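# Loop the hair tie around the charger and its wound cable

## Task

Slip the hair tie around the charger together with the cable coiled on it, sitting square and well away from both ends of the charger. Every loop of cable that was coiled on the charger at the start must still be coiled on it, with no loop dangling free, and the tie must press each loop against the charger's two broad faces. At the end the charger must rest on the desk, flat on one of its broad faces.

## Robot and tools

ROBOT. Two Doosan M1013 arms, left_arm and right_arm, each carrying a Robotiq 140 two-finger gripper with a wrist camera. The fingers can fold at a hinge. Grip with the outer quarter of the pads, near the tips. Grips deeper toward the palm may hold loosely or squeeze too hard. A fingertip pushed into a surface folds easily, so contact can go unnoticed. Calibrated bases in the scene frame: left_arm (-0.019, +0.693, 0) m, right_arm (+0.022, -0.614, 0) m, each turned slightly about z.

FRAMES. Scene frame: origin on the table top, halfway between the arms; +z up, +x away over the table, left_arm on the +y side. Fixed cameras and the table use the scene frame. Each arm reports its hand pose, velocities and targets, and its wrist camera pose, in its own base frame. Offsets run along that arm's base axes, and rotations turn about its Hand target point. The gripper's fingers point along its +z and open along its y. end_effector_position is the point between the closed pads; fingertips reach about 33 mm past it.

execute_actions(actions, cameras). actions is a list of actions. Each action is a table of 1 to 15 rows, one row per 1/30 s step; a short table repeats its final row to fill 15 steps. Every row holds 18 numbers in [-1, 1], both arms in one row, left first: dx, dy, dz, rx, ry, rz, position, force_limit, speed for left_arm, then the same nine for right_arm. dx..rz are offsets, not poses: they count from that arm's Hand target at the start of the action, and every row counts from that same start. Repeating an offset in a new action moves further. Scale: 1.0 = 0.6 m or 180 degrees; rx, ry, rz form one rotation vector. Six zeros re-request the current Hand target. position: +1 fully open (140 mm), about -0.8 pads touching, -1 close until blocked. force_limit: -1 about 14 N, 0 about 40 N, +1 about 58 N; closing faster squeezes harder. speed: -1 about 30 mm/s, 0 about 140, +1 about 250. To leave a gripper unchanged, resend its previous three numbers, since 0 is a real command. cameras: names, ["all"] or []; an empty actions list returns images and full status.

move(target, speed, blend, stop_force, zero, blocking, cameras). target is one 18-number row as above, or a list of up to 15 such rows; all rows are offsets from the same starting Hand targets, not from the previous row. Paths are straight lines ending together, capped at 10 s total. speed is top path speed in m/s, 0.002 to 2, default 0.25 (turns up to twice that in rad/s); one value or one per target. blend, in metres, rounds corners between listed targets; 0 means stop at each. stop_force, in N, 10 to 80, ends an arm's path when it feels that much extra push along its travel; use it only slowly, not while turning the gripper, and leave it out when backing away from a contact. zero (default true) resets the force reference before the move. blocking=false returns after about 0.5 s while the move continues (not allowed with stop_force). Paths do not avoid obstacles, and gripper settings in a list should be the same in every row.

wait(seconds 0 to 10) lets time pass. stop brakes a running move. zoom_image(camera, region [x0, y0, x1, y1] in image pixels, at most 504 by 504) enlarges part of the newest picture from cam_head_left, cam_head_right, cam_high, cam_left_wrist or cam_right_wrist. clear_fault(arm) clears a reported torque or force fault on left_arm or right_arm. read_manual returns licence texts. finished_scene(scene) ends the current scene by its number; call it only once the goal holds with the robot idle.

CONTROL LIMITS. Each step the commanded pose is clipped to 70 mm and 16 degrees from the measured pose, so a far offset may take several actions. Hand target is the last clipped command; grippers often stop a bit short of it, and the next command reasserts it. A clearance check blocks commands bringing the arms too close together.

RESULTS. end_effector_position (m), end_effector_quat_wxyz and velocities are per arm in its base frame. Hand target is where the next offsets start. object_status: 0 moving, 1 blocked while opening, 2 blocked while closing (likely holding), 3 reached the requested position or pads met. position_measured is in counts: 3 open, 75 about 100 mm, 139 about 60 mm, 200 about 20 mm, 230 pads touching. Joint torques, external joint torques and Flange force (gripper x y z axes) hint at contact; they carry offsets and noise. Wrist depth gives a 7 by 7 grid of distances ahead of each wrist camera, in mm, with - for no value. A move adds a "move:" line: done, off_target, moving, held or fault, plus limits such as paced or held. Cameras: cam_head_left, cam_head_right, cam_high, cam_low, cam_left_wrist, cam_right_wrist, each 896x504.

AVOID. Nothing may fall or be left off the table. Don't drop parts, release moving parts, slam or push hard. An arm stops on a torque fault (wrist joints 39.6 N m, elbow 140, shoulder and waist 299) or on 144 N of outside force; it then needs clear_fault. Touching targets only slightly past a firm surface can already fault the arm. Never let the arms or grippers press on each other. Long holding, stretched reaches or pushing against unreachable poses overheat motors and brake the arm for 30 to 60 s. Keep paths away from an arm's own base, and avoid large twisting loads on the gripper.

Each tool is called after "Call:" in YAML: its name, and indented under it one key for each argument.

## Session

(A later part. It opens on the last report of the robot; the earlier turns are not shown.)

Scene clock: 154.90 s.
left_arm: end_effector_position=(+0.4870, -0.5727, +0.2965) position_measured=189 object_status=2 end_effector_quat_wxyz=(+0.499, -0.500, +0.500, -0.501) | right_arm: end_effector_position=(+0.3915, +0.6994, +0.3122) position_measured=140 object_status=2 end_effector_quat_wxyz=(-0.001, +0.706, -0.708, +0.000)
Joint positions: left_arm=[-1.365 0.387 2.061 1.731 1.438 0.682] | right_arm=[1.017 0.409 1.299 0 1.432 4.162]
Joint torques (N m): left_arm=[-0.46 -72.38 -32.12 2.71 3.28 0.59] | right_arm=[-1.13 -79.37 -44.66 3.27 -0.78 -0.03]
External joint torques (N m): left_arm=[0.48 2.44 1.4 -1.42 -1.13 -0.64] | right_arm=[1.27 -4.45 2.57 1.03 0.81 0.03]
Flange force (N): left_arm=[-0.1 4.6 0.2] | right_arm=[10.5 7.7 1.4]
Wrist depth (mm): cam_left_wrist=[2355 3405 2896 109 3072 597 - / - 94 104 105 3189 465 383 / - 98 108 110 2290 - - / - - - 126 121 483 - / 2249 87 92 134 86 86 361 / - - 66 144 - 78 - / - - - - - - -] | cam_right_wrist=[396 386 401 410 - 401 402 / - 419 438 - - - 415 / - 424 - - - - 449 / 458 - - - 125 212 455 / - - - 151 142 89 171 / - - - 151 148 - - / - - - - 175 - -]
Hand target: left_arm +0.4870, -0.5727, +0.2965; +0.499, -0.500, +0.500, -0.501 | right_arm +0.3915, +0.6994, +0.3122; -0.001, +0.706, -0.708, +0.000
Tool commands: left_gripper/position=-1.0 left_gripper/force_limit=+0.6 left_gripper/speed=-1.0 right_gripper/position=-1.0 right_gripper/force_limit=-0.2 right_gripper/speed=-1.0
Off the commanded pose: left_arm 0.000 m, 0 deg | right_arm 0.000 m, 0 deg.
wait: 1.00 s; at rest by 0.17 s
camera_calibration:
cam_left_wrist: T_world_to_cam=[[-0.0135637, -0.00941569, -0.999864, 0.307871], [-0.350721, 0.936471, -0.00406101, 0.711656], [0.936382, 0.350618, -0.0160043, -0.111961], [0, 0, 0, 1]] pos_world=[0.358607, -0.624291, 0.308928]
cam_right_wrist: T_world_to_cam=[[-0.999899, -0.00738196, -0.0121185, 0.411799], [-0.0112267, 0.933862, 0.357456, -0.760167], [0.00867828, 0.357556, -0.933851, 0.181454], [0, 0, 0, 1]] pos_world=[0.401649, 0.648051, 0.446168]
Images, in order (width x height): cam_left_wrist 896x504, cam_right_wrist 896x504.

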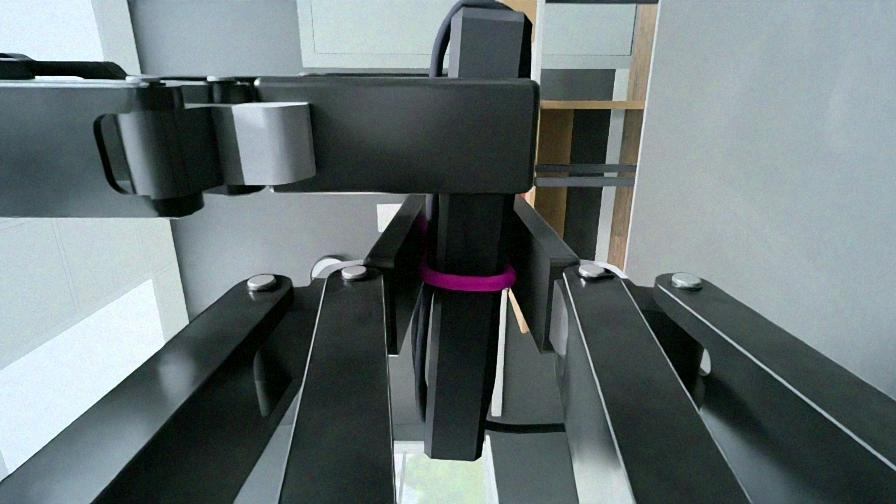

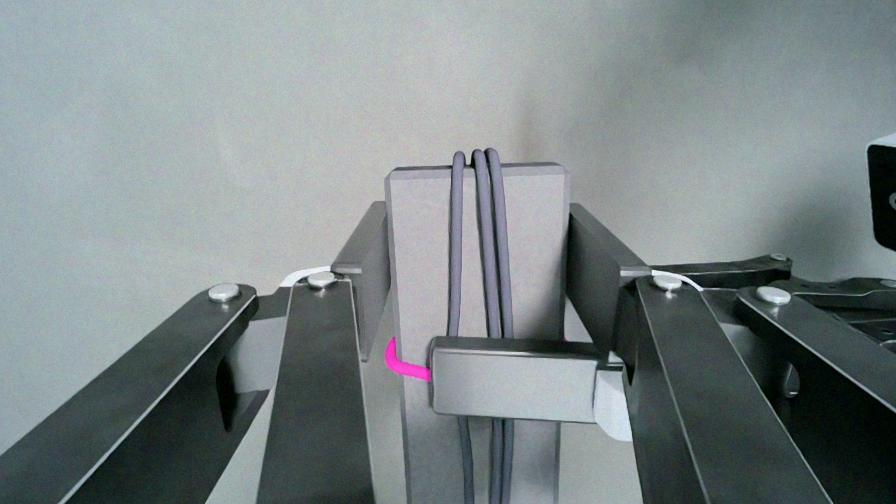

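Call:
move:
  target:
    - [0,0,0,0,0,0,-0.1,0,-1,0,0,0,0,0,0,-1,-0.2,-1]
    - [-0.35,0,0,0,0,0,-0.1,0,-1,0,0,0,0,0,0,-1,-0.2,-1]
  speed: 0.15
  cameras: ["cam_right_wrist","cam_left_wrist","cam_low","cam_head_left"]

Call:
zoom_image:
  camera: "cam_low"
  region: [200, 80, 360, 180]

Call:
zoom_image:
  camera: "cam_right_wrist"
  region: [330, 120, 640, 500]

Call:
zoom_image:
  camera: "cam_left_wrist"
  region: [350, 50, 600, 300]

Scene clock: 158.33 s.
left_arm: end_effector_position=(+0.2770, -0.5727, +0.2965) position_measured=141 object_status=3 end_effector_quat_wxyz=(+0.499, -0.500, +0.500, -0.500) | right_arm: end_effector_position=(+0.3915, +0.6994, +0.3122) position_measured=140 object_status=2 end_effector_quat_wxyz=(-0.001, +0.706, -0.708, +0.000)
Joint positions: left_arm=[-1.728 0.366 2.095 1.449 1.667 0.673] | right_arm=[1.017 0.409 1.299 0 1.432 4.162]
Joint torques (N m): left_arm=[2.04 -66.6 -29.15 2.54 2.44 0.59] | right_arm=[1.27 -82.92 -46.08 4.27 -0.15 -0.19]
External joint torques (N m): left_arm=[-2.01 0.09 -0.2 -0.49 -0.27 -0.64] | right_arm=[-1.36 -0.58 4.22 0 0.19 0.19]
Flange force (N): left_arm=[-0.7 1.4 -3.9] | right_arm=[10.3 4.1 5.8]
Wrist depth (mm): cam_left_wrist=[302 298 3499 3315 3499 573 347 / 302 302 288 305 3499 - 349 / 335 3651 - - 2117 - 340 / - - 120 - 148 - 363 / - 87 92 - 112 92 332 / - - 66 - - - - / - - - - - - -] | cam_right_wrist=[401 - 403 398 399 397 400 / - 418 424 - 420 420 415 / - 446 - 146 - 431 437 / - - - 146 126 467 - / - - - 156 125 92 486 / - - - 169 - - - / - - - 178 - - -]
Hand target: left_arm +0.2770, -0.5727, +0.2965; +0.499, -0.500, +0.500, -0.501 | right_arm +0.3915, +0.6994, +0.3122; -0.001, +0.706, -0.708, +0.000
Off the commanded pose: left_arm 0.000 m, 0 deg | right_arm 0.000 m, 0 deg.
move: done
camera_calibration:
cam_left_wrist: T_world_to_cam=[[-0.0135637, -0.00941569, -0.999864, 0.305023], [-0.350721, 0.936471, -0.00406101, 0.638004], [0.936382, 0.350618, -0.0160043, 0.0846789], [0, 0, 0, 1]] pos_world=[0.148607, -0.624291, 0.308928]
cam_right_wrist: T_world_to_cam=[[-0.999899, -0.00738196, -0.0121185, 0.411799], [-0.0112267, 0.933862, 0.357456, -0.760167], [0.00867828, 0.357556, -0.933851, 0.181454], [0, 0, 0, 1]] pos_world=[0.401649, 0.648051, 0.446168]
Images, in order (width x height): cam_head_left 896x504, cam_low 896x504, cam_left_wrist 896x504, cam_right_wrist 896x504.

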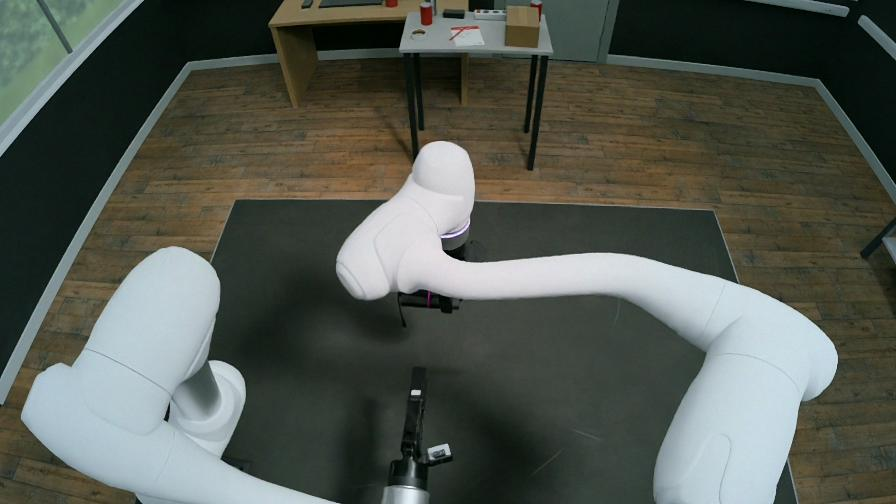

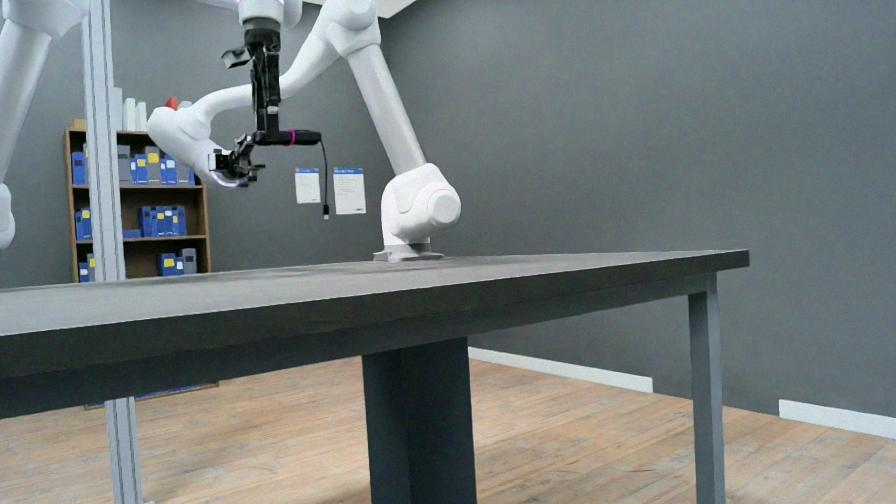

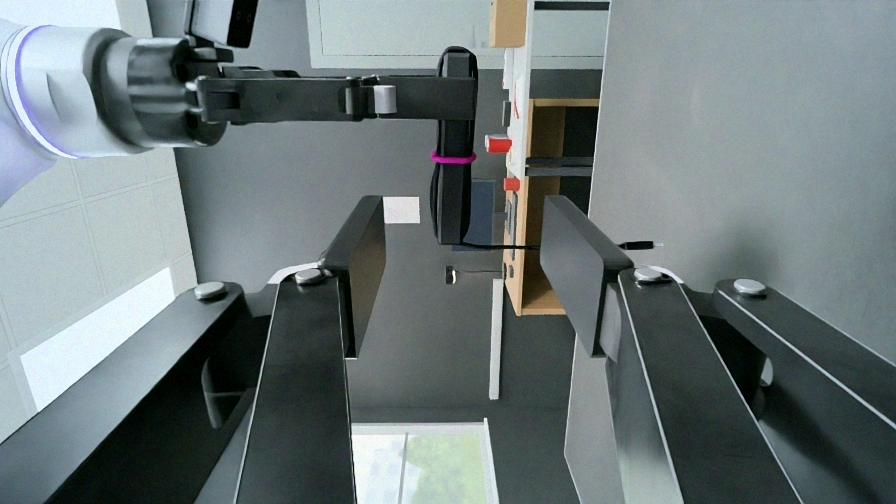

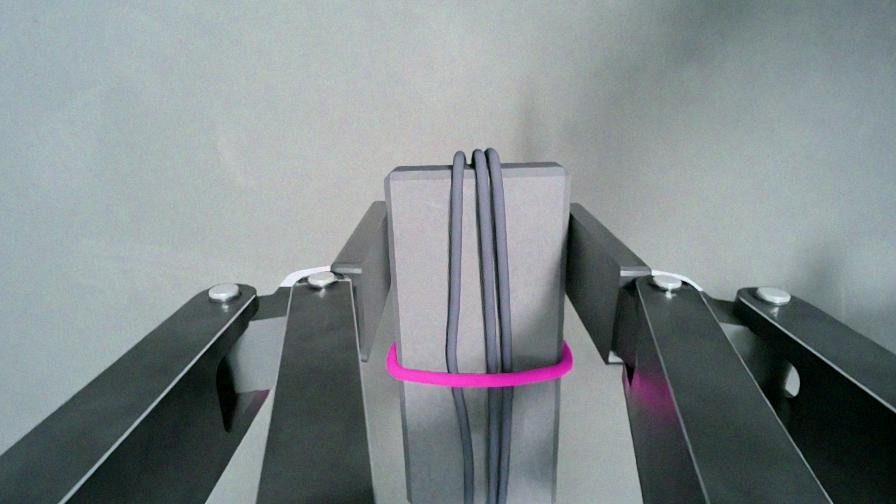

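Scaled by 3.150 from the camera's 896x504 image, which has a finer 1280x720 frame.

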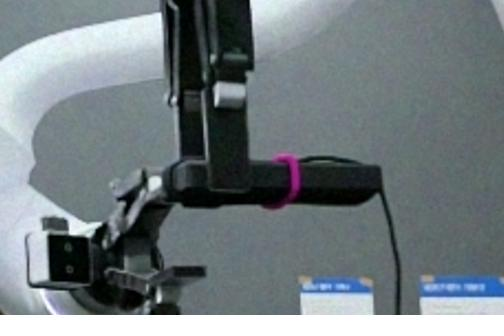

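Scaled by 1.326 from the camera's 896x504 image, which has a finer 1280x720 frame.

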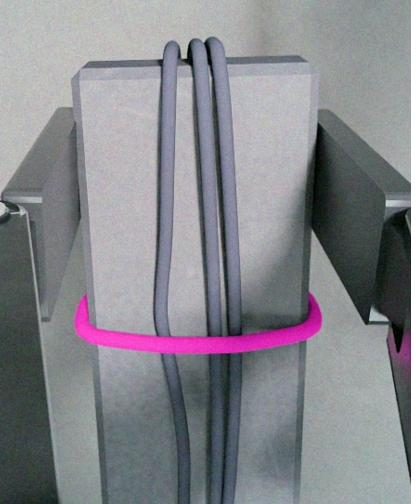

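Scaled by 2.016 from the camera's 896x504 image, which has a finer 1280x720 frame.

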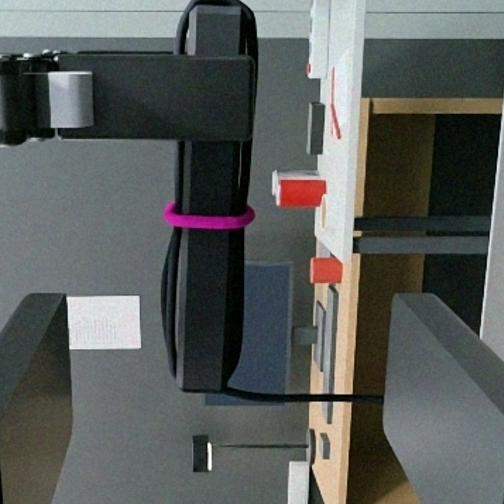

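Call:
move:
  target:
    - [0,0,0,0,0,0,-0.1,0,-1,0,0,-0.25,0,0,0,-1,-0.2,-1]
    - [0,0,0,0,0,0,-0.1,0,-1,0,-0.15,-0.44,0,0,0,-1,-0.2,-1]
  speed: 0.15
  blend: [0.03,0]

Call:
move:
  target: [0,0,0,0,0,0,-0.1,0,-1,0,0,-0.035,0,0,0,-1,-0.2,-1]
  speed: 0.008
  stop_force: 10
  cameras: ["cam_right_wrist","cam_left_wrist","cam_low","cam_head_left"]

Call:
zoom_image:
  camera: "cam_low"
  region: [140, 210, 340, 310]

Scene clock: 161.30 s.
left_arm: end_effector_position=(+0.2770, -0.5727, +0.2965) position_measured=141 object_status=3 end_effector_quat_wxyz=(+0.499, -0.500, +0.500, -0.501) | right_arm: end_effector_position=(+0.3916, +0.6095, +0.0483) position_measured=140 object_status=2 end_effector_quat_wxyz=(-0.001, +0.706, -0.708, +0.000)
Joint positions: left_arm=[-1.728 0.366 2.095 1.449 1.667 0.673] | right_arm=[0.952 0.453 1.747 0 0.94 4.096]
Joint torques (N m): left_arm=[1.73 -66.8 -29.2 2.55 2.34 0.63] | right_arm=[1.08 -76.48 -36.47 3.33 0.24 -0.18]
External joint torques (N m): left_arm=[-1.78 0.17 -0.2 -0.49 -0.17 -0.68] | right_arm=[-1.11 -3.48 2.15 0.17 -0.22 0.18]
Flange force (N): left_arm=[-0.5 1.6 -3.6] | right_arm=[8.6 4.0 -1.6]
Wrist depth (mm): cam_left_wrist=[148 150 169 1953 3189 461 343 / - 148 164 - - 643 - / - 148 162 3230 3451 - 363 / - 160 145 - 128 - 361 / - 87 92 - 113 92 - / - - 66 4270 - - - / - - - 3760 - - -] | cam_right_wrist=[165 165 163 164 164 164 164 / 173 172 173 173 172 172 173 / 182 182 181 141 177 181 181 / 193 192 188 - 126 191 191 / 204 - 106 - 124 89 199 / - - - 174 216 - - / - - - 233 234 - -]
Hand target: left_arm +0.2770, -0.5727, +0.2965; +0.499, -0.500, +0.500, -0.501 | right_arm +0.3915, +0.6094, +0.0482; -0.001, +0.706, -0.708, +0.000
Off the commanded pose: left_arm 0.000 m, 0 deg | right_arm 0.000 m, 0 deg.
move: done

Scene clock: 163.10 s.
left_arm: end_effector_position=(+0.2770, -0.5727, +0.2965) position_measured=141 object_status=3 end_effector_quat_wxyz=(+0.499, -0.500, +0.500, -0.501) | right_arm: end_effector_position=(+0.3915, +0.6094, +0.0423) position_measured=140 object_status=2 end_effector_quat_wxyz=(-0.001, +0.706, -0.708, +0.000)
Joint positions: left_arm=[-1.728 0.366 2.095 1.449 1.667 0.673] | right_arm=[0.952 0.459 1.751 0 0.93 4.096]
Joint torques (N m): left_arm=[1.98 -66.65 -29.13 2.57 2.29 0.62] | right_arm=[1.54 -77.83 -36.79 3.46 -0.14 -0.17]
External joint torques (N m): left_arm=[-2.04 -0.1 -0.43 -0.5 -0.13 -0.67] | right_arm=[-1.5 -2.61 2.73 0.02 0.16 0.17]
Flange force (N): left_arm=[-0.5 1.1 -4.2] | right_arm=[8.7 3.4 -1.1]
Wrist depth (mm): cam_left_wrist=[150 149 164 311 3405 - 412 / 174 148 158 199 2519 - 389 / - 149 155 4420 4063 - 362 / - 168 145 3999 127 - 382 / - 87 92 - 113 92 322 / - - 66 - - - - / - - - - - - -] | cam_right_wrist=[159 159 159 159 159 159 159 / 168 169 167 167 167 165 167 / 176 176 176 139 173 175 178 / 186 186 181 147 125 185 185 / 195 - 107 161 124 89 193 / - - - - - - - / - - - 194 226 - -]
Hand target: left_arm +0.2770, -0.5727, +0.2965; +0.499, -0.500, +0.500, -0.501 | right_arm +0.3915, +0.6094, +0.0423; -0.001, +0.706, -0.708, +0.000 (not the last commanded pose)
Off the commanded pose: left_arm 0.000 m, 0 deg | right_arm 0.015 m, 0 deg.
move: held (right_arm; a check stopped the path); limits=held
pose unreachable (right arm): on one or more control steps of this call, first in action 0 (counted from 0), this arm could not follow its commanded pose, so it was not sent that pose on those steps. It may still have moved: this result reports where it is.
cause: moving toward the commanded pose would bring a part of the arm too close to another arm (a part of this arm just beyond joint 4 (forearm roll) and the left arm's gripper, at the place that arm is still heading or pushing toward).
camera_calibration:
cam_left_wrist: T_world_to_cam=[[-0.0135639, -0.00941529, -0.999864, 0.305023], [-0.350721, 0.936471, -0.00406057, 0.638004], [0.936382, 0.350618, -0.0160043, 0.0846789], [0, 0, 0, 1]] pos_world=[0.148607, -0.624291, 0.308928]
cam_right_wrist: T_world_to_cam=[[-0.999899, -0.00738244, -0.0121187, 0.407864], [-0.0112272, 0.933862, 0.357456, -0.579642], [0.00867827, 0.357556, -0.933851, -0.0384123], [0, 0, 0, 1]] pos_world=[0.401649, 0.558051, 0.176268]
Images, in order (width x height): cam_head_left 896x504, cam_low 896x504, cam_left_wrist 896x504, cam_right_wrist 896x504.

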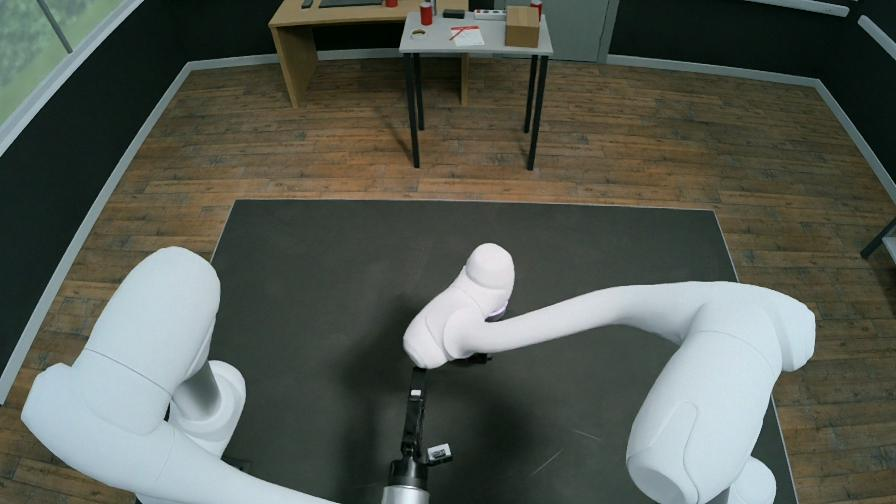

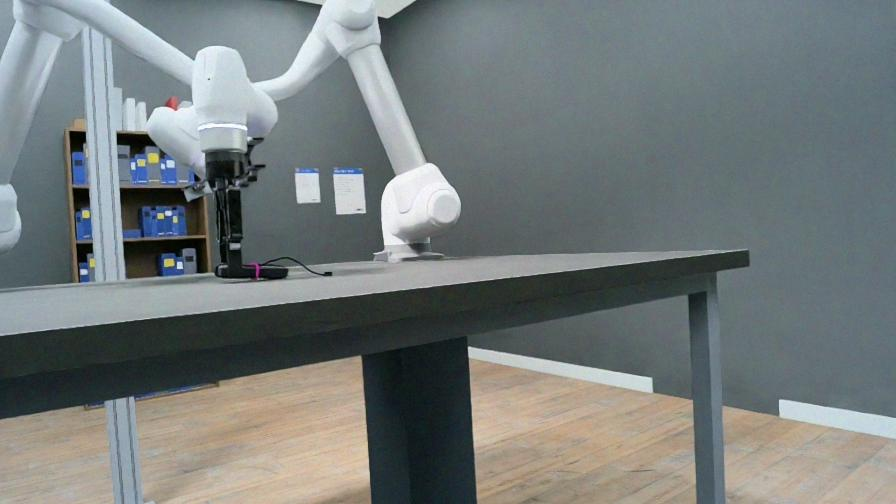

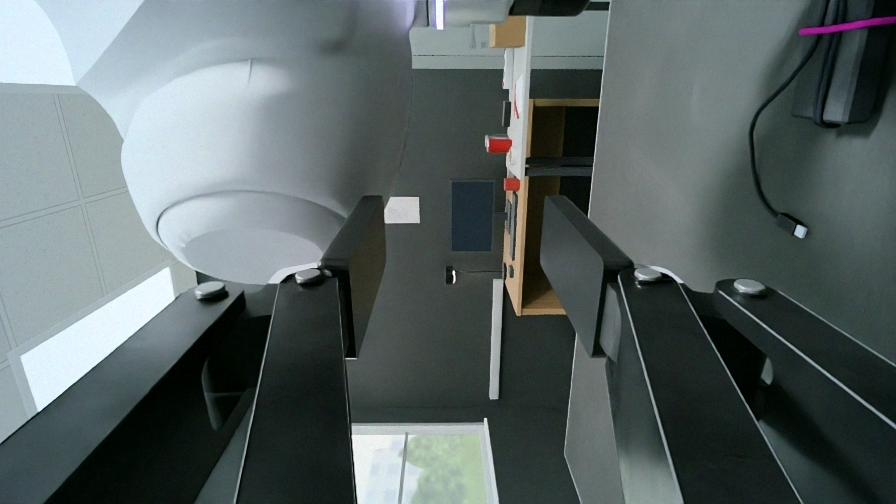

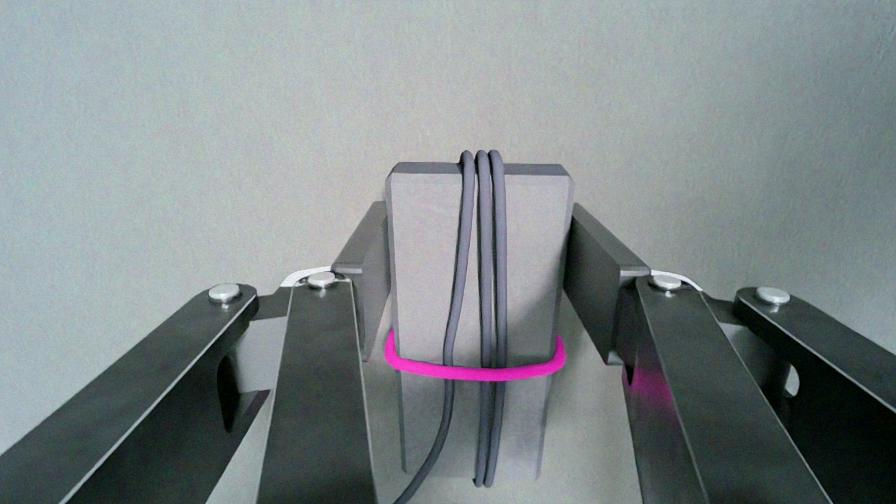

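Scaled by 2.520 from the camera's 896x504 image, which has a finer 1280x720 frame.

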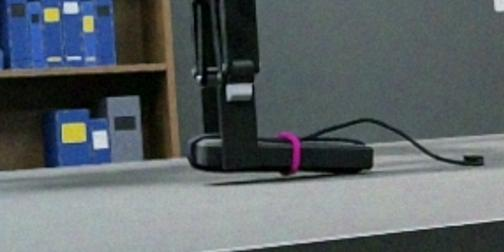

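Call:
move:
  target: [-0.05,0.3,0.1,0,0,0,-0.1,0,-1,0,0,0,0,0,0,-1,-0.2,-1]
  speed: 0.3

Call:
move:
  target: [0,0,0,0,0,0,-0.1,0,-1,0,0,-0.03,0,0,0,-1,-0.2,-1]
  speed: 0.008
  stop_force: 10
  cameras: ["cam_right_wrist","cam_low"]

Call:
zoom_image:
  camera: "cam_low"
  region: [140, 210, 340, 310]

Scene clock: 164.97 s.
left_arm: end_effector_position=(+0.2470, -0.3927, +0.3565) position_measured=141 object_status=3 end_effector_quat_wxyz=(+0.499, -0.500, +0.500, -0.500) | right_arm: end_effector_position=(+0.3915, +0.6094, +0.0423) position_measured=140 object_status=2 end_effector_quat_wxyz=(-0.001, +0.706, -0.708, +0.000)
Joint positions: left_arm=[-1.872 0.041 2.367 1.345 1.769 0.71] | right_arm=[0.952 0.459 1.751 0 0.93 4.096]
Joint torques (N m): left_arm=[1.57 -38.06 -30.3 2.9 2.34 0.61] | right_arm=[1.6 -77.7 -36.73 3.47 -0.12 -0.17]
External joint torques (N m): left_arm=[-1.56 3.25 -0.23 -0.47 -0.24 -0.66] | right_arm=[-1.65 -2.76 2.65 0.01 0.15 0.17]
Flange force (N): left_arm=[3.8 7.4 -5.6] | right_arm=[8.9 3.3 -1.2]
Wrist depth (mm): cam_left_wrist=[- - 3149 3548 3359 - - / - - - - 2680 639 - / 2738 4130 - - 3272 860 414 / 2446 3599 120 - 128 - - / - 87 94 - 113 92 394 / - - 69 - - - - / - - - - - - -] | cam_right_wrist=[160 159 159 159 158 159 159 / 166 168 167 166 166 165 167 / 178 176 176 139 173 175 175 / 186 186 182 - 125 183 185 / 195 - 106 - 124 89 193 / - - - 172 206 - - / - - - 226 224 - -]
Hand target: left_arm +0.2470, -0.3927, +0.3565; +0.499, -0.500, +0.500, -0.501 | right_arm +0.3915, +0.6094, +0.0423; -0.001, +0.706, -0.708, +0.000
Off the commanded pose: left_arm 0.000 m, 0 deg | right_arm 0.000 m, 0 deg.
move: done

Scene clock: 166.80 s.
left_arm: end_effector_position=(+0.2470, -0.3927, +0.3565) position_measured=141 object_status=3 end_effector_quat_wxyz=(+0.499, -0.500, +0.500, -0.501) | right_arm: end_effector_position=(+0.3916, +0.6095, +0.0324) position_measured=141 object_status=2 end_effector_quat_wxyz=(-0.001, +0.706, -0.708, +0.000)
Joint positions: left_arm=[-1.872 0.041 2.367 1.345 1.769 0.71] | right_arm=[0.952 0.469 1.758 0 0.914 4.096]
Joint torques (N m): left_arm=[1.63 -36.34 -30.3 2.93 2.25 0.63] | right_arm=[2.07 -67.28 -30.58 3.66 -0.76 -0.21]
External joint torques (N m): left_arm=[-1.65 1.6 -0.29 -0.49 -0.15 -0.68] | right_arm=[-2.09 -13.32 -2.95 -0.23 0.78 0.21]
Flange force (N): left_arm=[1.3 4.6 -5.5] | right_arm=[10.3 3.5 -16.5]
Wrist depth (mm): cam_left_wrist=[2624 - - 3272 2738 603 479 / 2831 3110 - - 2494 - 459 / 2399 2652 - 2422 4063 - 434 / 2377 4753 120 - 128 621 434 / - 87 92 - 113 92 397 / - - 69 3817 - - - / - - - 3705 - - -] | cam_right_wrist=[151 149 150 150 150 150 150 / 157 156 158 158 156 156 158 / - 167 166 143 166 166 167 / 176 175 171 145 125 173 174 / 186 - 106 - 124 89 - / - - - 165 196 - - / - - - - - - -]
Hand target: left_arm +0.2470, -0.3927, +0.3565; +0.499, -0.500, +0.500, -0.501 | right_arm +0.3916, +0.6095, +0.0324; -0.001, +0.706, -0.708, +0.000 (not the last commanded pose)
Off the commanded pose: left_arm 0.000 m, 0 deg | right_arm 0.008 m, 0 deg.
move: contact (right_arm)
camera_calibration:
cam_right_wrist: T_world_to_cam=[[-0.999899, -0.00738196, -0.0121185, 0.407743], [-0.0112267, 0.933862, 0.357456, -0.576161], [0.00867828, 0.357556, -0.933851, -0.0477866], [0, 0, 0, 1]] pos_world=[0.401649, 0.558151, 0.166268]
Images, in order (width x height): cam_low 896x504, cam_right_wrist 896x504.

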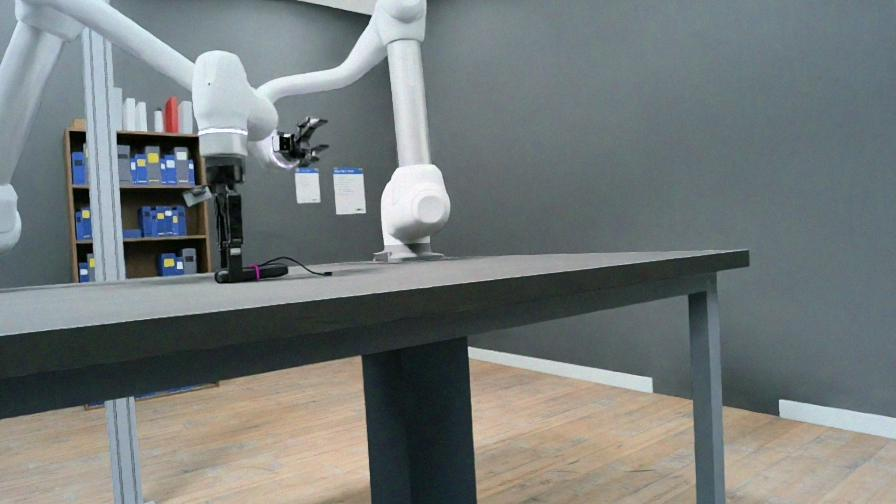

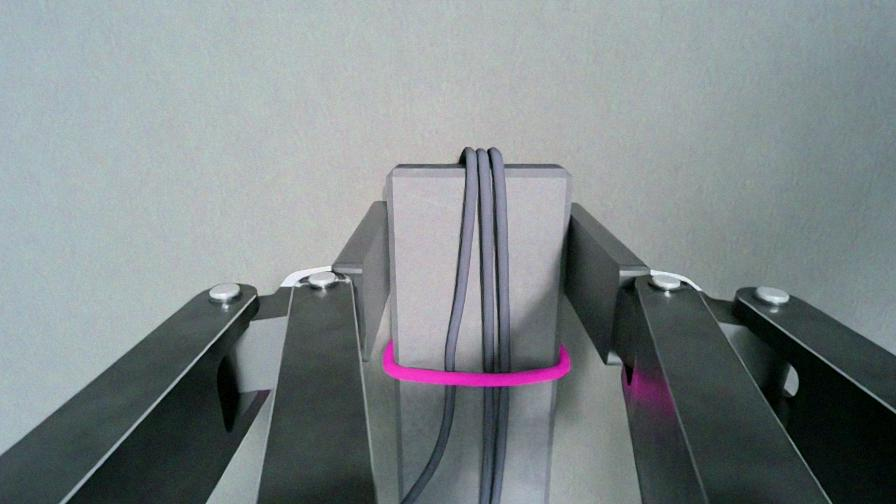

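Scaled by 2.520 from the camera's 896x504 image, which has a finer 1280x720 frame.

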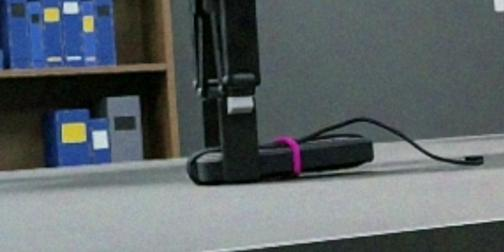

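Call:
move:
  target:
    - [0,0,0,0,0,0,-0.1,0,-1,0,0,0.002,0,0,0,-1,-0.2,-1]
    - [0,0,0,0,0,0,-0.1,0,-1,0,0,0.002,0,0,0,0.2,-0.2,-1]
    - [0,0,0,0,0,0,-0.1,0,-1,0,0,0.3,0,0,0,0.2,-0.2,-1]
  speed: 0.15
  cameras: ["cam_right_wrist","cam_low","cam_head_left","cam_left_wrist"]

Call:
zoom_image:
  camera: "cam_low"
  region: [140, 210, 340, 310]

Call:
zoom_image:
  camera: "cam_right_wrist"
  region: [330, 120, 640, 500]

Scene clock: 170.60 s.
left_arm: end_effector_position=(+0.2470, -0.3927, +0.3565) position_measured=141 object_status=3 end_effector_quat_wxyz=(+0.499, -0.500, +0.500, -0.501) | right_arm: end_effector_position=(+0.3915, +0.6095, +0.2123) position_measured=104 object_status=3 end_effector_quat_wxyz=(-0.001, +0.706, -0.708, +0.000)
Joint positions: left_arm=[-1.872 0.041 2.367 1.345 1.769 0.71] | right_arm=[0.952 0.327 1.6 0 1.214 4.096]
Joint torques (N m): left_arm=[1.66 -36.29 -30.21 2.95 2.23 0.61] | right_arm=[1.43 -70.62 -42.08 4.01 -0.11 -0.21]
External joint torques (N m): left_arm=[-1.71 1.58 -0.36 -0.51 -0.13 -0.66] | right_arm=[-1.31 -3.05 2.26 0.06 0.14 0.21]
Flange force (N): left_arm=[1.3 4.4 -5.7] | right_arm=[8.7 3.7 0.6]
Wrist depth (mm): cam_left_wrist=[- - 3272 3149 2377 - 434 / - - - - 2494 - 458 / - - 3149 3072 3149 - - / - - 120 - 128 - - / - 87 92 - 113 92 381 / - - 66 2964 - - - / - - - - - - -] | cam_right_wrist=[315 309 311 311 314 303 314 / 328 330 325 323 327 332 319 / 339 344 338 - 342 343 345 / 369 366 155 - 160 354 366 / - 88 378 392 385 103 98 / - - 405 - 403 - - / - - - 437 - - -]
Hand target: left_arm +0.2470, -0.3927, +0.3565; +0.499, -0.500, +0.500, -0.501 | right_arm +0.3916, +0.6095, +0.2124; -0.001, +0.706, -0.708, +0.000
Off the commanded pose: left_arm 0.000 m, 0 deg | right_arm 0.000 m, 0 deg.
move: done
camera_calibration:
cam_left_wrist: T_world_to_cam=[[-0.0135639, -0.00941529, -0.999864, 0.366303], [-0.350721, 0.936471, -0.00406057, 0.459161], [0.936382, 0.350618, -0.0160043, 0.0506195], [0, 0, 0, 1]] pos_world=[0.118607, -0.444291, 0.368928]
cam_right_wrist: T_world_to_cam=[[-0.9999, -0.00728797, -0.0120844, 0.409861], [-0.0111267, 0.933863, 0.357457, -0.640544], [0.00868003, 0.357556, -0.933851, 0.120306], [0, 0, 0, 1]] pos_world=[0.401649, 0.558151, 0.346268]
Images, in order (width x height): cam_head_left 896x504, cam_low 896x504, cam_left_wrist 896x504, cam_right_wrist 896x504.

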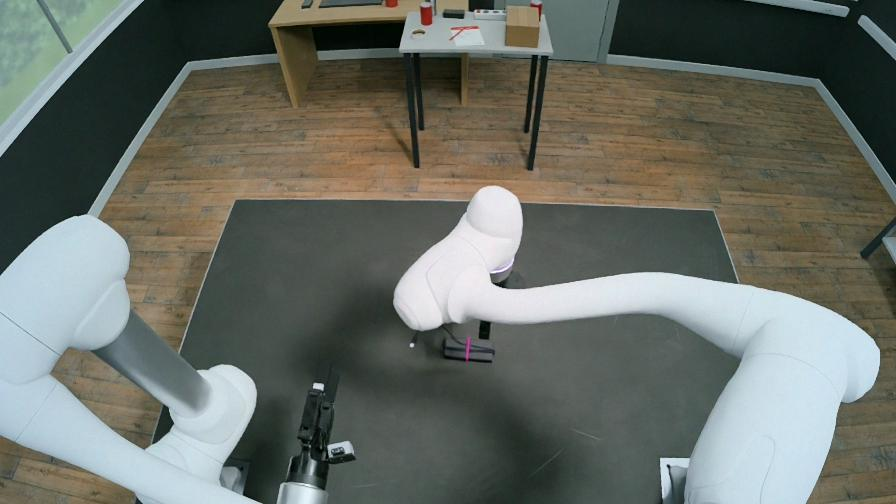

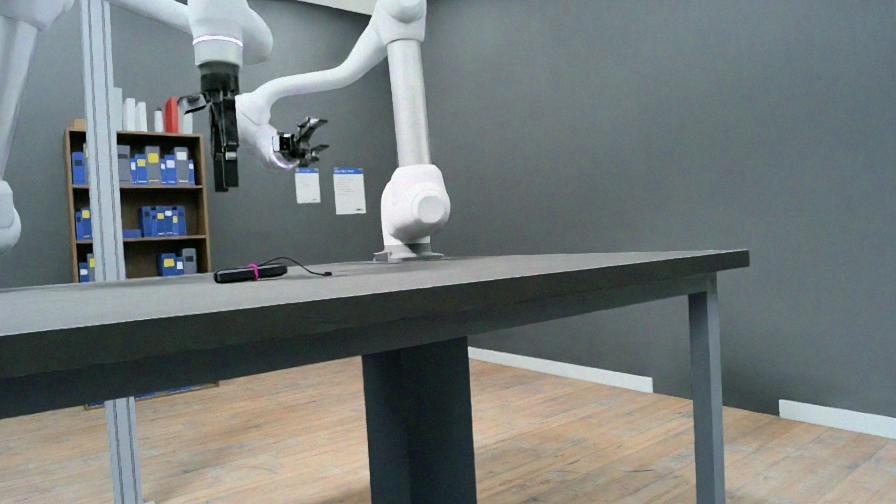

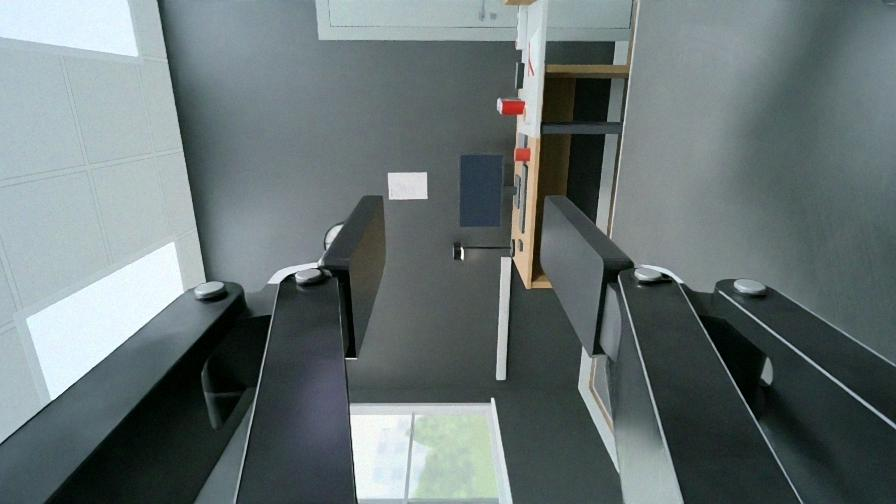

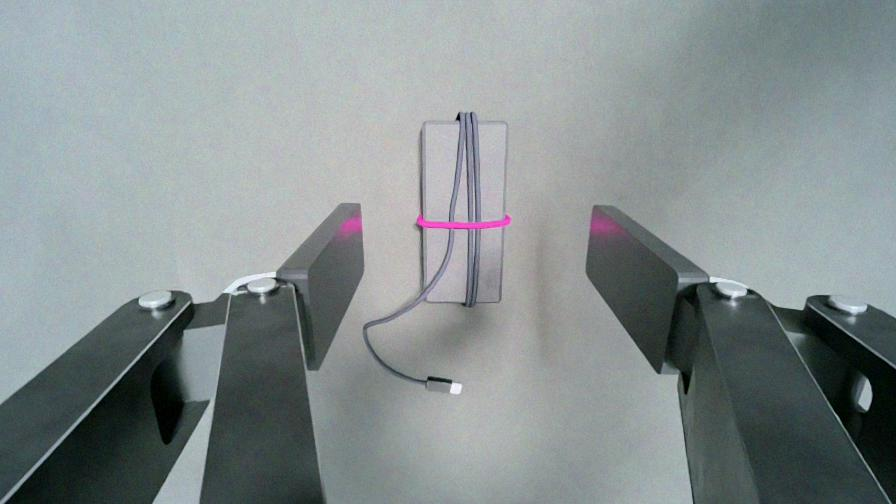

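Scaled by 2.520 from the camera's 896x504 image, which has a finer 1280x720 frame.

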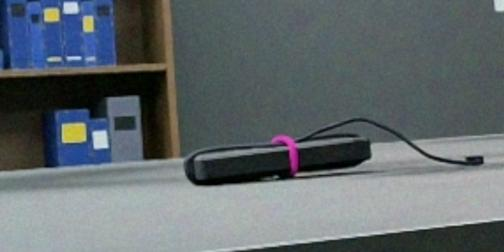

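Scaled by 1.326 from the camera's 896x504 image, which has a finer 1280x720 frame.

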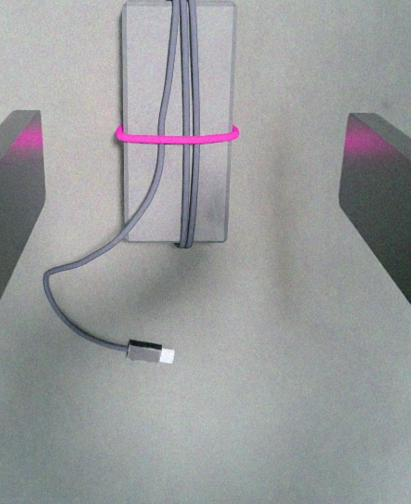

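Call:
move:
  target:
    - [0,0,0,0,0,0,-0.1,0,-1,0.132,0.242,-0.15,0,0,0,-0.1,-0.4,0]
    - [0,0,0,0,0,0,-0.1,0,-1,0.132,0.242,-0.292,0,0,0,-0.1,-0.4,0]
    - [0,0,0,0,0,0,-0.1,0,-1,0.132,0.242,-0.292,0,0,0,-1,-0.6,-1]
  speed: 0.2
  blend: [0.02,0,0]

Call:
wait:
  seconds: 1
  cameras: ["cam_right_wrist","cam_low"]

Scene clock: 175.73 s.
left_arm: end_effector_position=(+0.2470, -0.3927, +0.3565) position_measured=141 object_status=3 end_effector_quat_wxyz=(+0.499, -0.500, +0.500, -0.501) | right_arm: end_effector_position=(+0.4708, +0.7547, +0.0372) position_measured=226 object_status=2 end_effector_quat_wxyz=(-0.001, +0.706, -0.708, +0.000)
Joint positions: left_arm=[-1.872 0.041 2.367 1.345 1.769 0.71] | right_arm=[0.974 0.689 1.368 0 1.083 4.119]
Joint torques (N m): left_arm=[1.85 -36.22 -30.32 2.94 2.24 0.59] | right_arm=[1.11 -100.2 -39.86 3.72 -0.08 -0.21]
External joint torques (N m): left_arm=[-1.82 1.36 -0.25 -0.51 -0.13 -0.64] | right_arm=[-1.1 -3.73 2.4 0.11 0.11 0.21]
Flange force (N): left_arm=[0.8 4.1 -5.8] | right_arm=[10.4 5.3 -1.5]
Wrist depth (mm): cam_left_wrist=[2048 - 254 238 2896 - 486 / - 4499 - 255 2624 646 414 / - - - 3189 3651 - - / 2065 - 120 - 128 - 395 / - 87 92 - 113 92 398 / - - 66 3999 - - - / - - - 2311 - - -] | cam_right_wrist=[153 156 154 154 155 - 131 / 162 162 162 161 159 - 136 / 173 171 172 169 170 170 172 / 180 180 180 176 180 179 179 / 191 191 - - - 186 189 / 200 - - - - - 198 / - - - - - - -]
Hand target: left_arm +0.2470, -0.3927, +0.3565; +0.499, -0.500, +0.500, -0.501 | right_arm +0.4708, +0.7547, +0.0372; -0.001, +0.706, -0.708, +0.000
Off the commanded pose: left_arm 0.000 m, 0 deg | right_arm 0.000 m, 0 deg.
move: done

Scene clock: 176.73 s.
left_arm: end_effector_position=(+0.2470, -0.3927, +0.3565) position_measured=141 object_status=3 end_effector_quat_wxyz=(+0.499, -0.500, +0.500, -0.501) | right_arm: end_effector_position=(+0.4708, +0.7547, +0.0372) position_measured=226 object_status=2 end_effector_quat_wxyz=(-0.001, +0.706, -0.708, +0.000)
Joint positions: left_arm=[-1.872 0.041 2.367 1.345 1.769 0.71] | right_arm=[0.974 0.689 1.368 0 1.083 4.119]
Joint torques (N m): left_arm=[1.88 -36.28 -30.18 2.96 2.25 0.63] | right_arm=[1.18 -100.18 -39.83 3.74 -0.09 -0.19]
External joint torques (N m): left_arm=[-1.94 1.45 -0.46 -0.51 -0.15 -0.67] | right_arm=[-1.16 -3.55 2.56 0.07 0.13 0.19]
Flange force (N): left_arm=[1.1 4.2 -6.2] | right_arm=[10.6 5.3 -1.3]
Wrist depth (mm): cam_left_wrist=[2377 - 257 239 3405 - 424 / - - - 256 2446 - 420 / - - - 3817 3499 - - / 2494 3760 120 - 128 - - / - 87 92 - 113 92 - / - - 69 - - - - / - - - 4063 - - -] | cam_right_wrist=[153 154 154 154 154 - 130 / 162 162 161 162 161 136 162 / 172 171 172 169 170 170 172 / 178 180 180 176 178 180 179 / 191 191 - - - 186 190 / 200 - - - - - 199 / - - - - - - -]
Hand target: left_arm +0.2470, -0.3927, +0.3565; +0.499, -0.500, +0.500, -0.501 | right_arm +0.4708, +0.7547, +0.0372; -0.001, +0.706, -0.708, +0.000
Tool commands: left_gripper/position=-0.1 left_gripper/force_limit=+0.0 left_gripper/speed=-1.0 right_gripper/position=-1.0 right_gripper/force_limit=-0.6 right_gripper/speed=-1.0
Off the commanded pose: left_arm 0.000 m, 0 deg | right_arm 0.000 m, 0 deg.
wait: 1.00 s; at rest by 0.17 s
camera_calibration:
cam_right_wrist: T_world_to_cam=[[-0.999899, -0.00738196, -0.0121185, 0.488065], [-0.0112267, 0.933862, 0.357456, -0.712584], [0.00867828, 0.357556, -0.933851, -0.0959085], [0, 0, 0, 1]] pos_world=[0.480849, 0.703351, 0.171068]
Images, in order (width x height): cam_low 896x504, cam_right_wrist 896x504.

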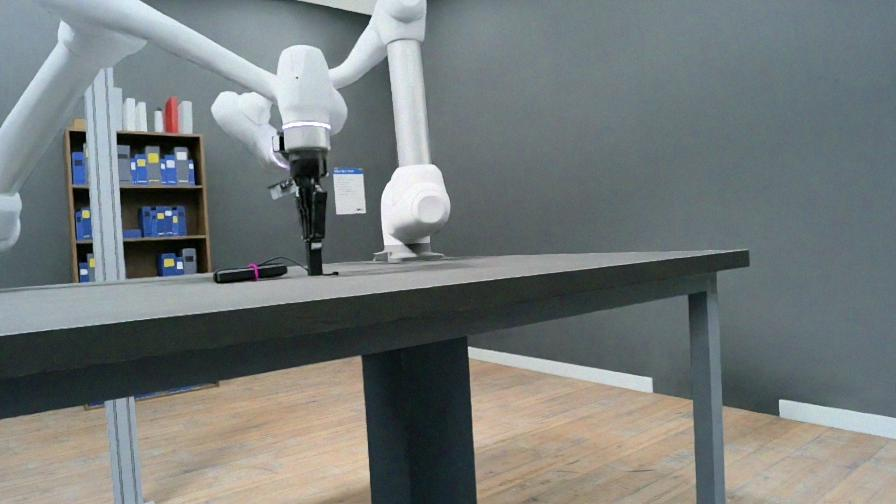

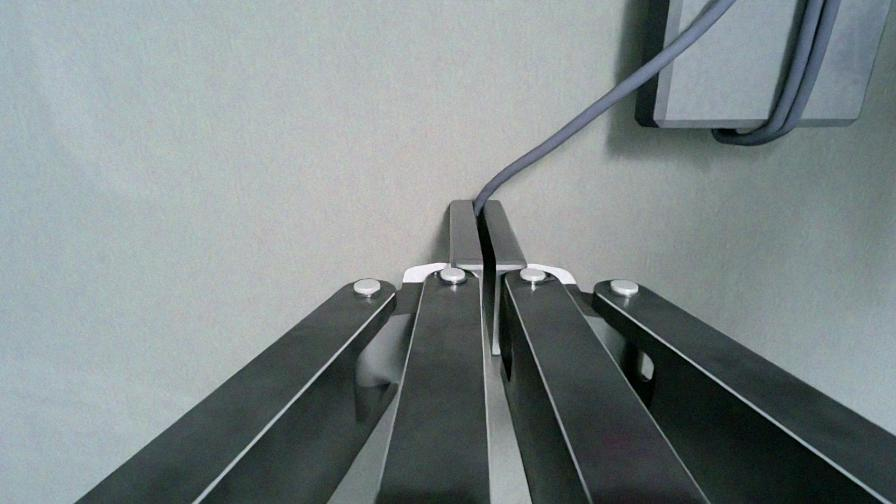

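Call:
move:
  target:
    - [0,0,0,0,0,0,-0.1,0,-1,-0.06,0.03,0.02,0,0,0,-1,-0.6,-1]
    - [0,0,0,0,0,0,-0.1,0,-1,-0.145,0.045,0.02,0,0,0,-1,-0.6,-1]
    - [0,0,0,0,0,0,-0.1,0,-1,-0.145,0.05,0,0,0,0,-1,-0.6,-1]
  speed: 0.08
  blend: [0.01,0.005,0]
  cameras: ["cam_right_wrist","cam_low","cam_head_right"]

Call:
zoom_image:
  camera: "cam_low"
  region: [140, 210, 340, 310]

Scene clock: 178.77 s.
left_arm: end_effector_position=(+0.2470, -0.3927, +0.3565) position_measured=141 object_status=3 end_effector_quat_wxyz=(+0.499, -0.500, +0.500, -0.501) | right_arm: end_effector_position=(+0.3837, +0.7846, +0.0372) position_measured=226 object_status=2 end_effector_quat_wxyz=(-0.001, +0.706, -0.708, +0.000)
Joint positions: left_arm=[-1.872 0.041 2.367 1.345 1.769 0.71] | right_arm=[1.076 0.666 1.41 0 1.065 4.221]
Joint torques (N m): left_arm=[1.54 -36.12 -30.3 2.98 2.23 0.6] | right_arm=[1.37 -98.14 -39.47 3.78 -0.11 -0.18]
External joint torques (N m): left_arm=[-1.6 1.28 -0.17 -0.54 -0.13 -0.65] | right_arm=[-1.44 -3.67 2.36 0.01 0.15 0.18]
Flange force (N): left_arm=[0.6 4.0 -5.3] | right_arm=[10.7 3.6 -1.6]
Wrist depth (mm): cam_left_wrist=[2377 - 162 150 330 - - / - 5141 159 153 2519 579 - / - - 175 178 3451 - - / - - 120 - 128 - 398 / - 87 92 - 113 92 379 / - - 66 - - - - / - - - - - - -] | cam_right_wrist=[153 154 154 154 155 154 154 / 162 162 162 161 161 162 163 / 173 171 172 168 170 170 172 / 180 180 180 176 178 180 179 / 191 190 - - - 186 190 / 197 - - - - - - / - - - - - - -]
Hand target: left_arm +0.2470, -0.3927, +0.3565; +0.499, -0.500, +0.500, -0.501 | right_arm +0.3838, +0.7847, +0.0372; -0.001, +0.706, -0.708, +0.000
Off the commanded pose: left_arm 0.000 m, 0 deg | right_arm 0.000 m, 0 deg.
move: done
camera_calibration:
cam_right_wrist: T_world_to_cam=[[-0.999899, -0.00738244, -0.0121187, 0.401295], [-0.0112272, 0.933862, 0.357456, -0.741483], [0.00867827, 0.357556, -0.933851, -0.105844], [0, 0, 0, 1]] pos_world=[0.393849, 0.733251, 0.171068]
Images, in order (width x height): cam_head_right 896x504, cam_low 896x504, cam_right_wrist 896x504.

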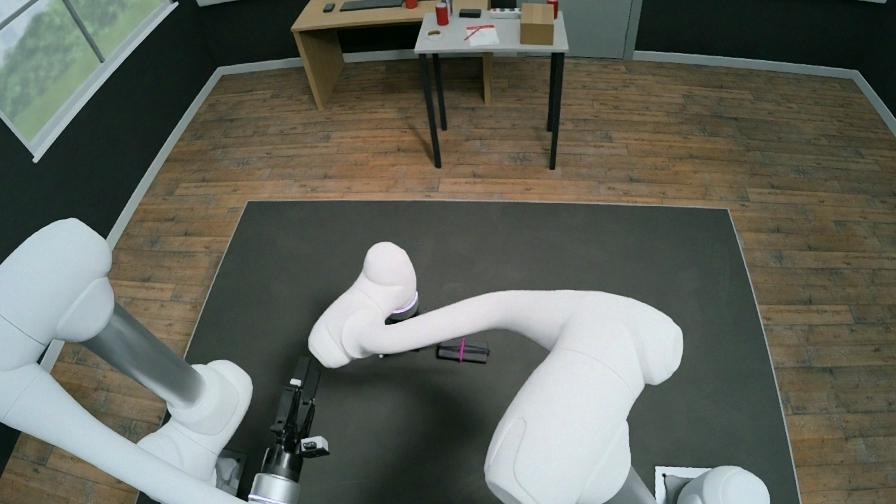

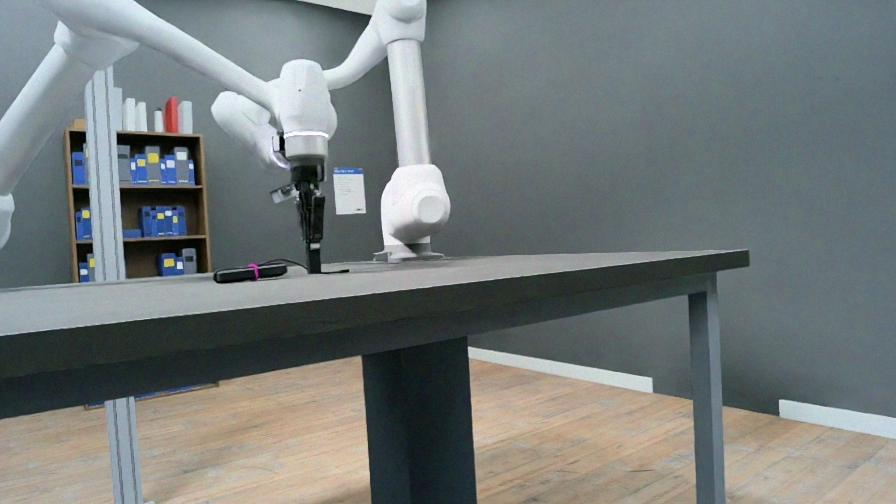

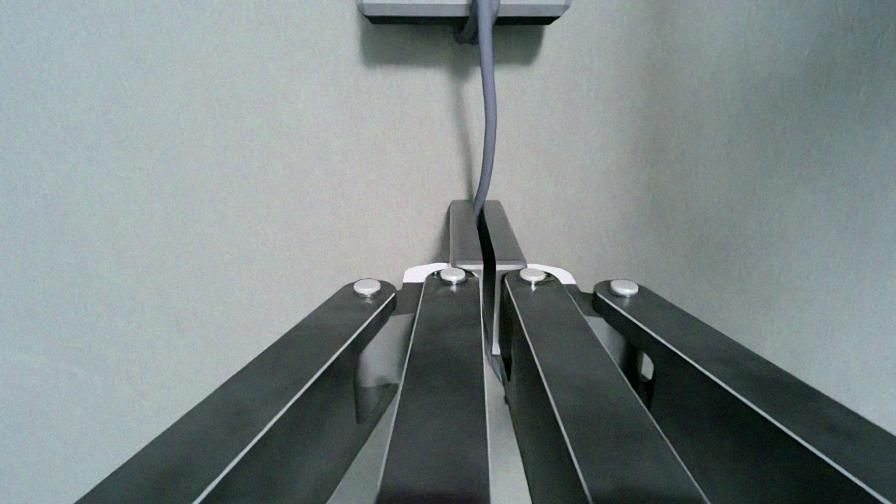

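Scaled by 2.520 from the camera's 896x504 image, which has a finer 1280x720 frame.

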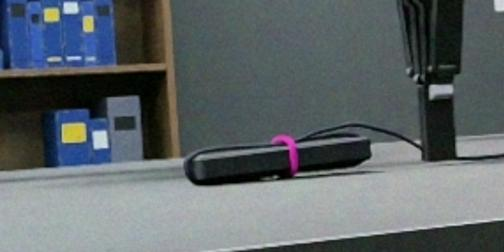

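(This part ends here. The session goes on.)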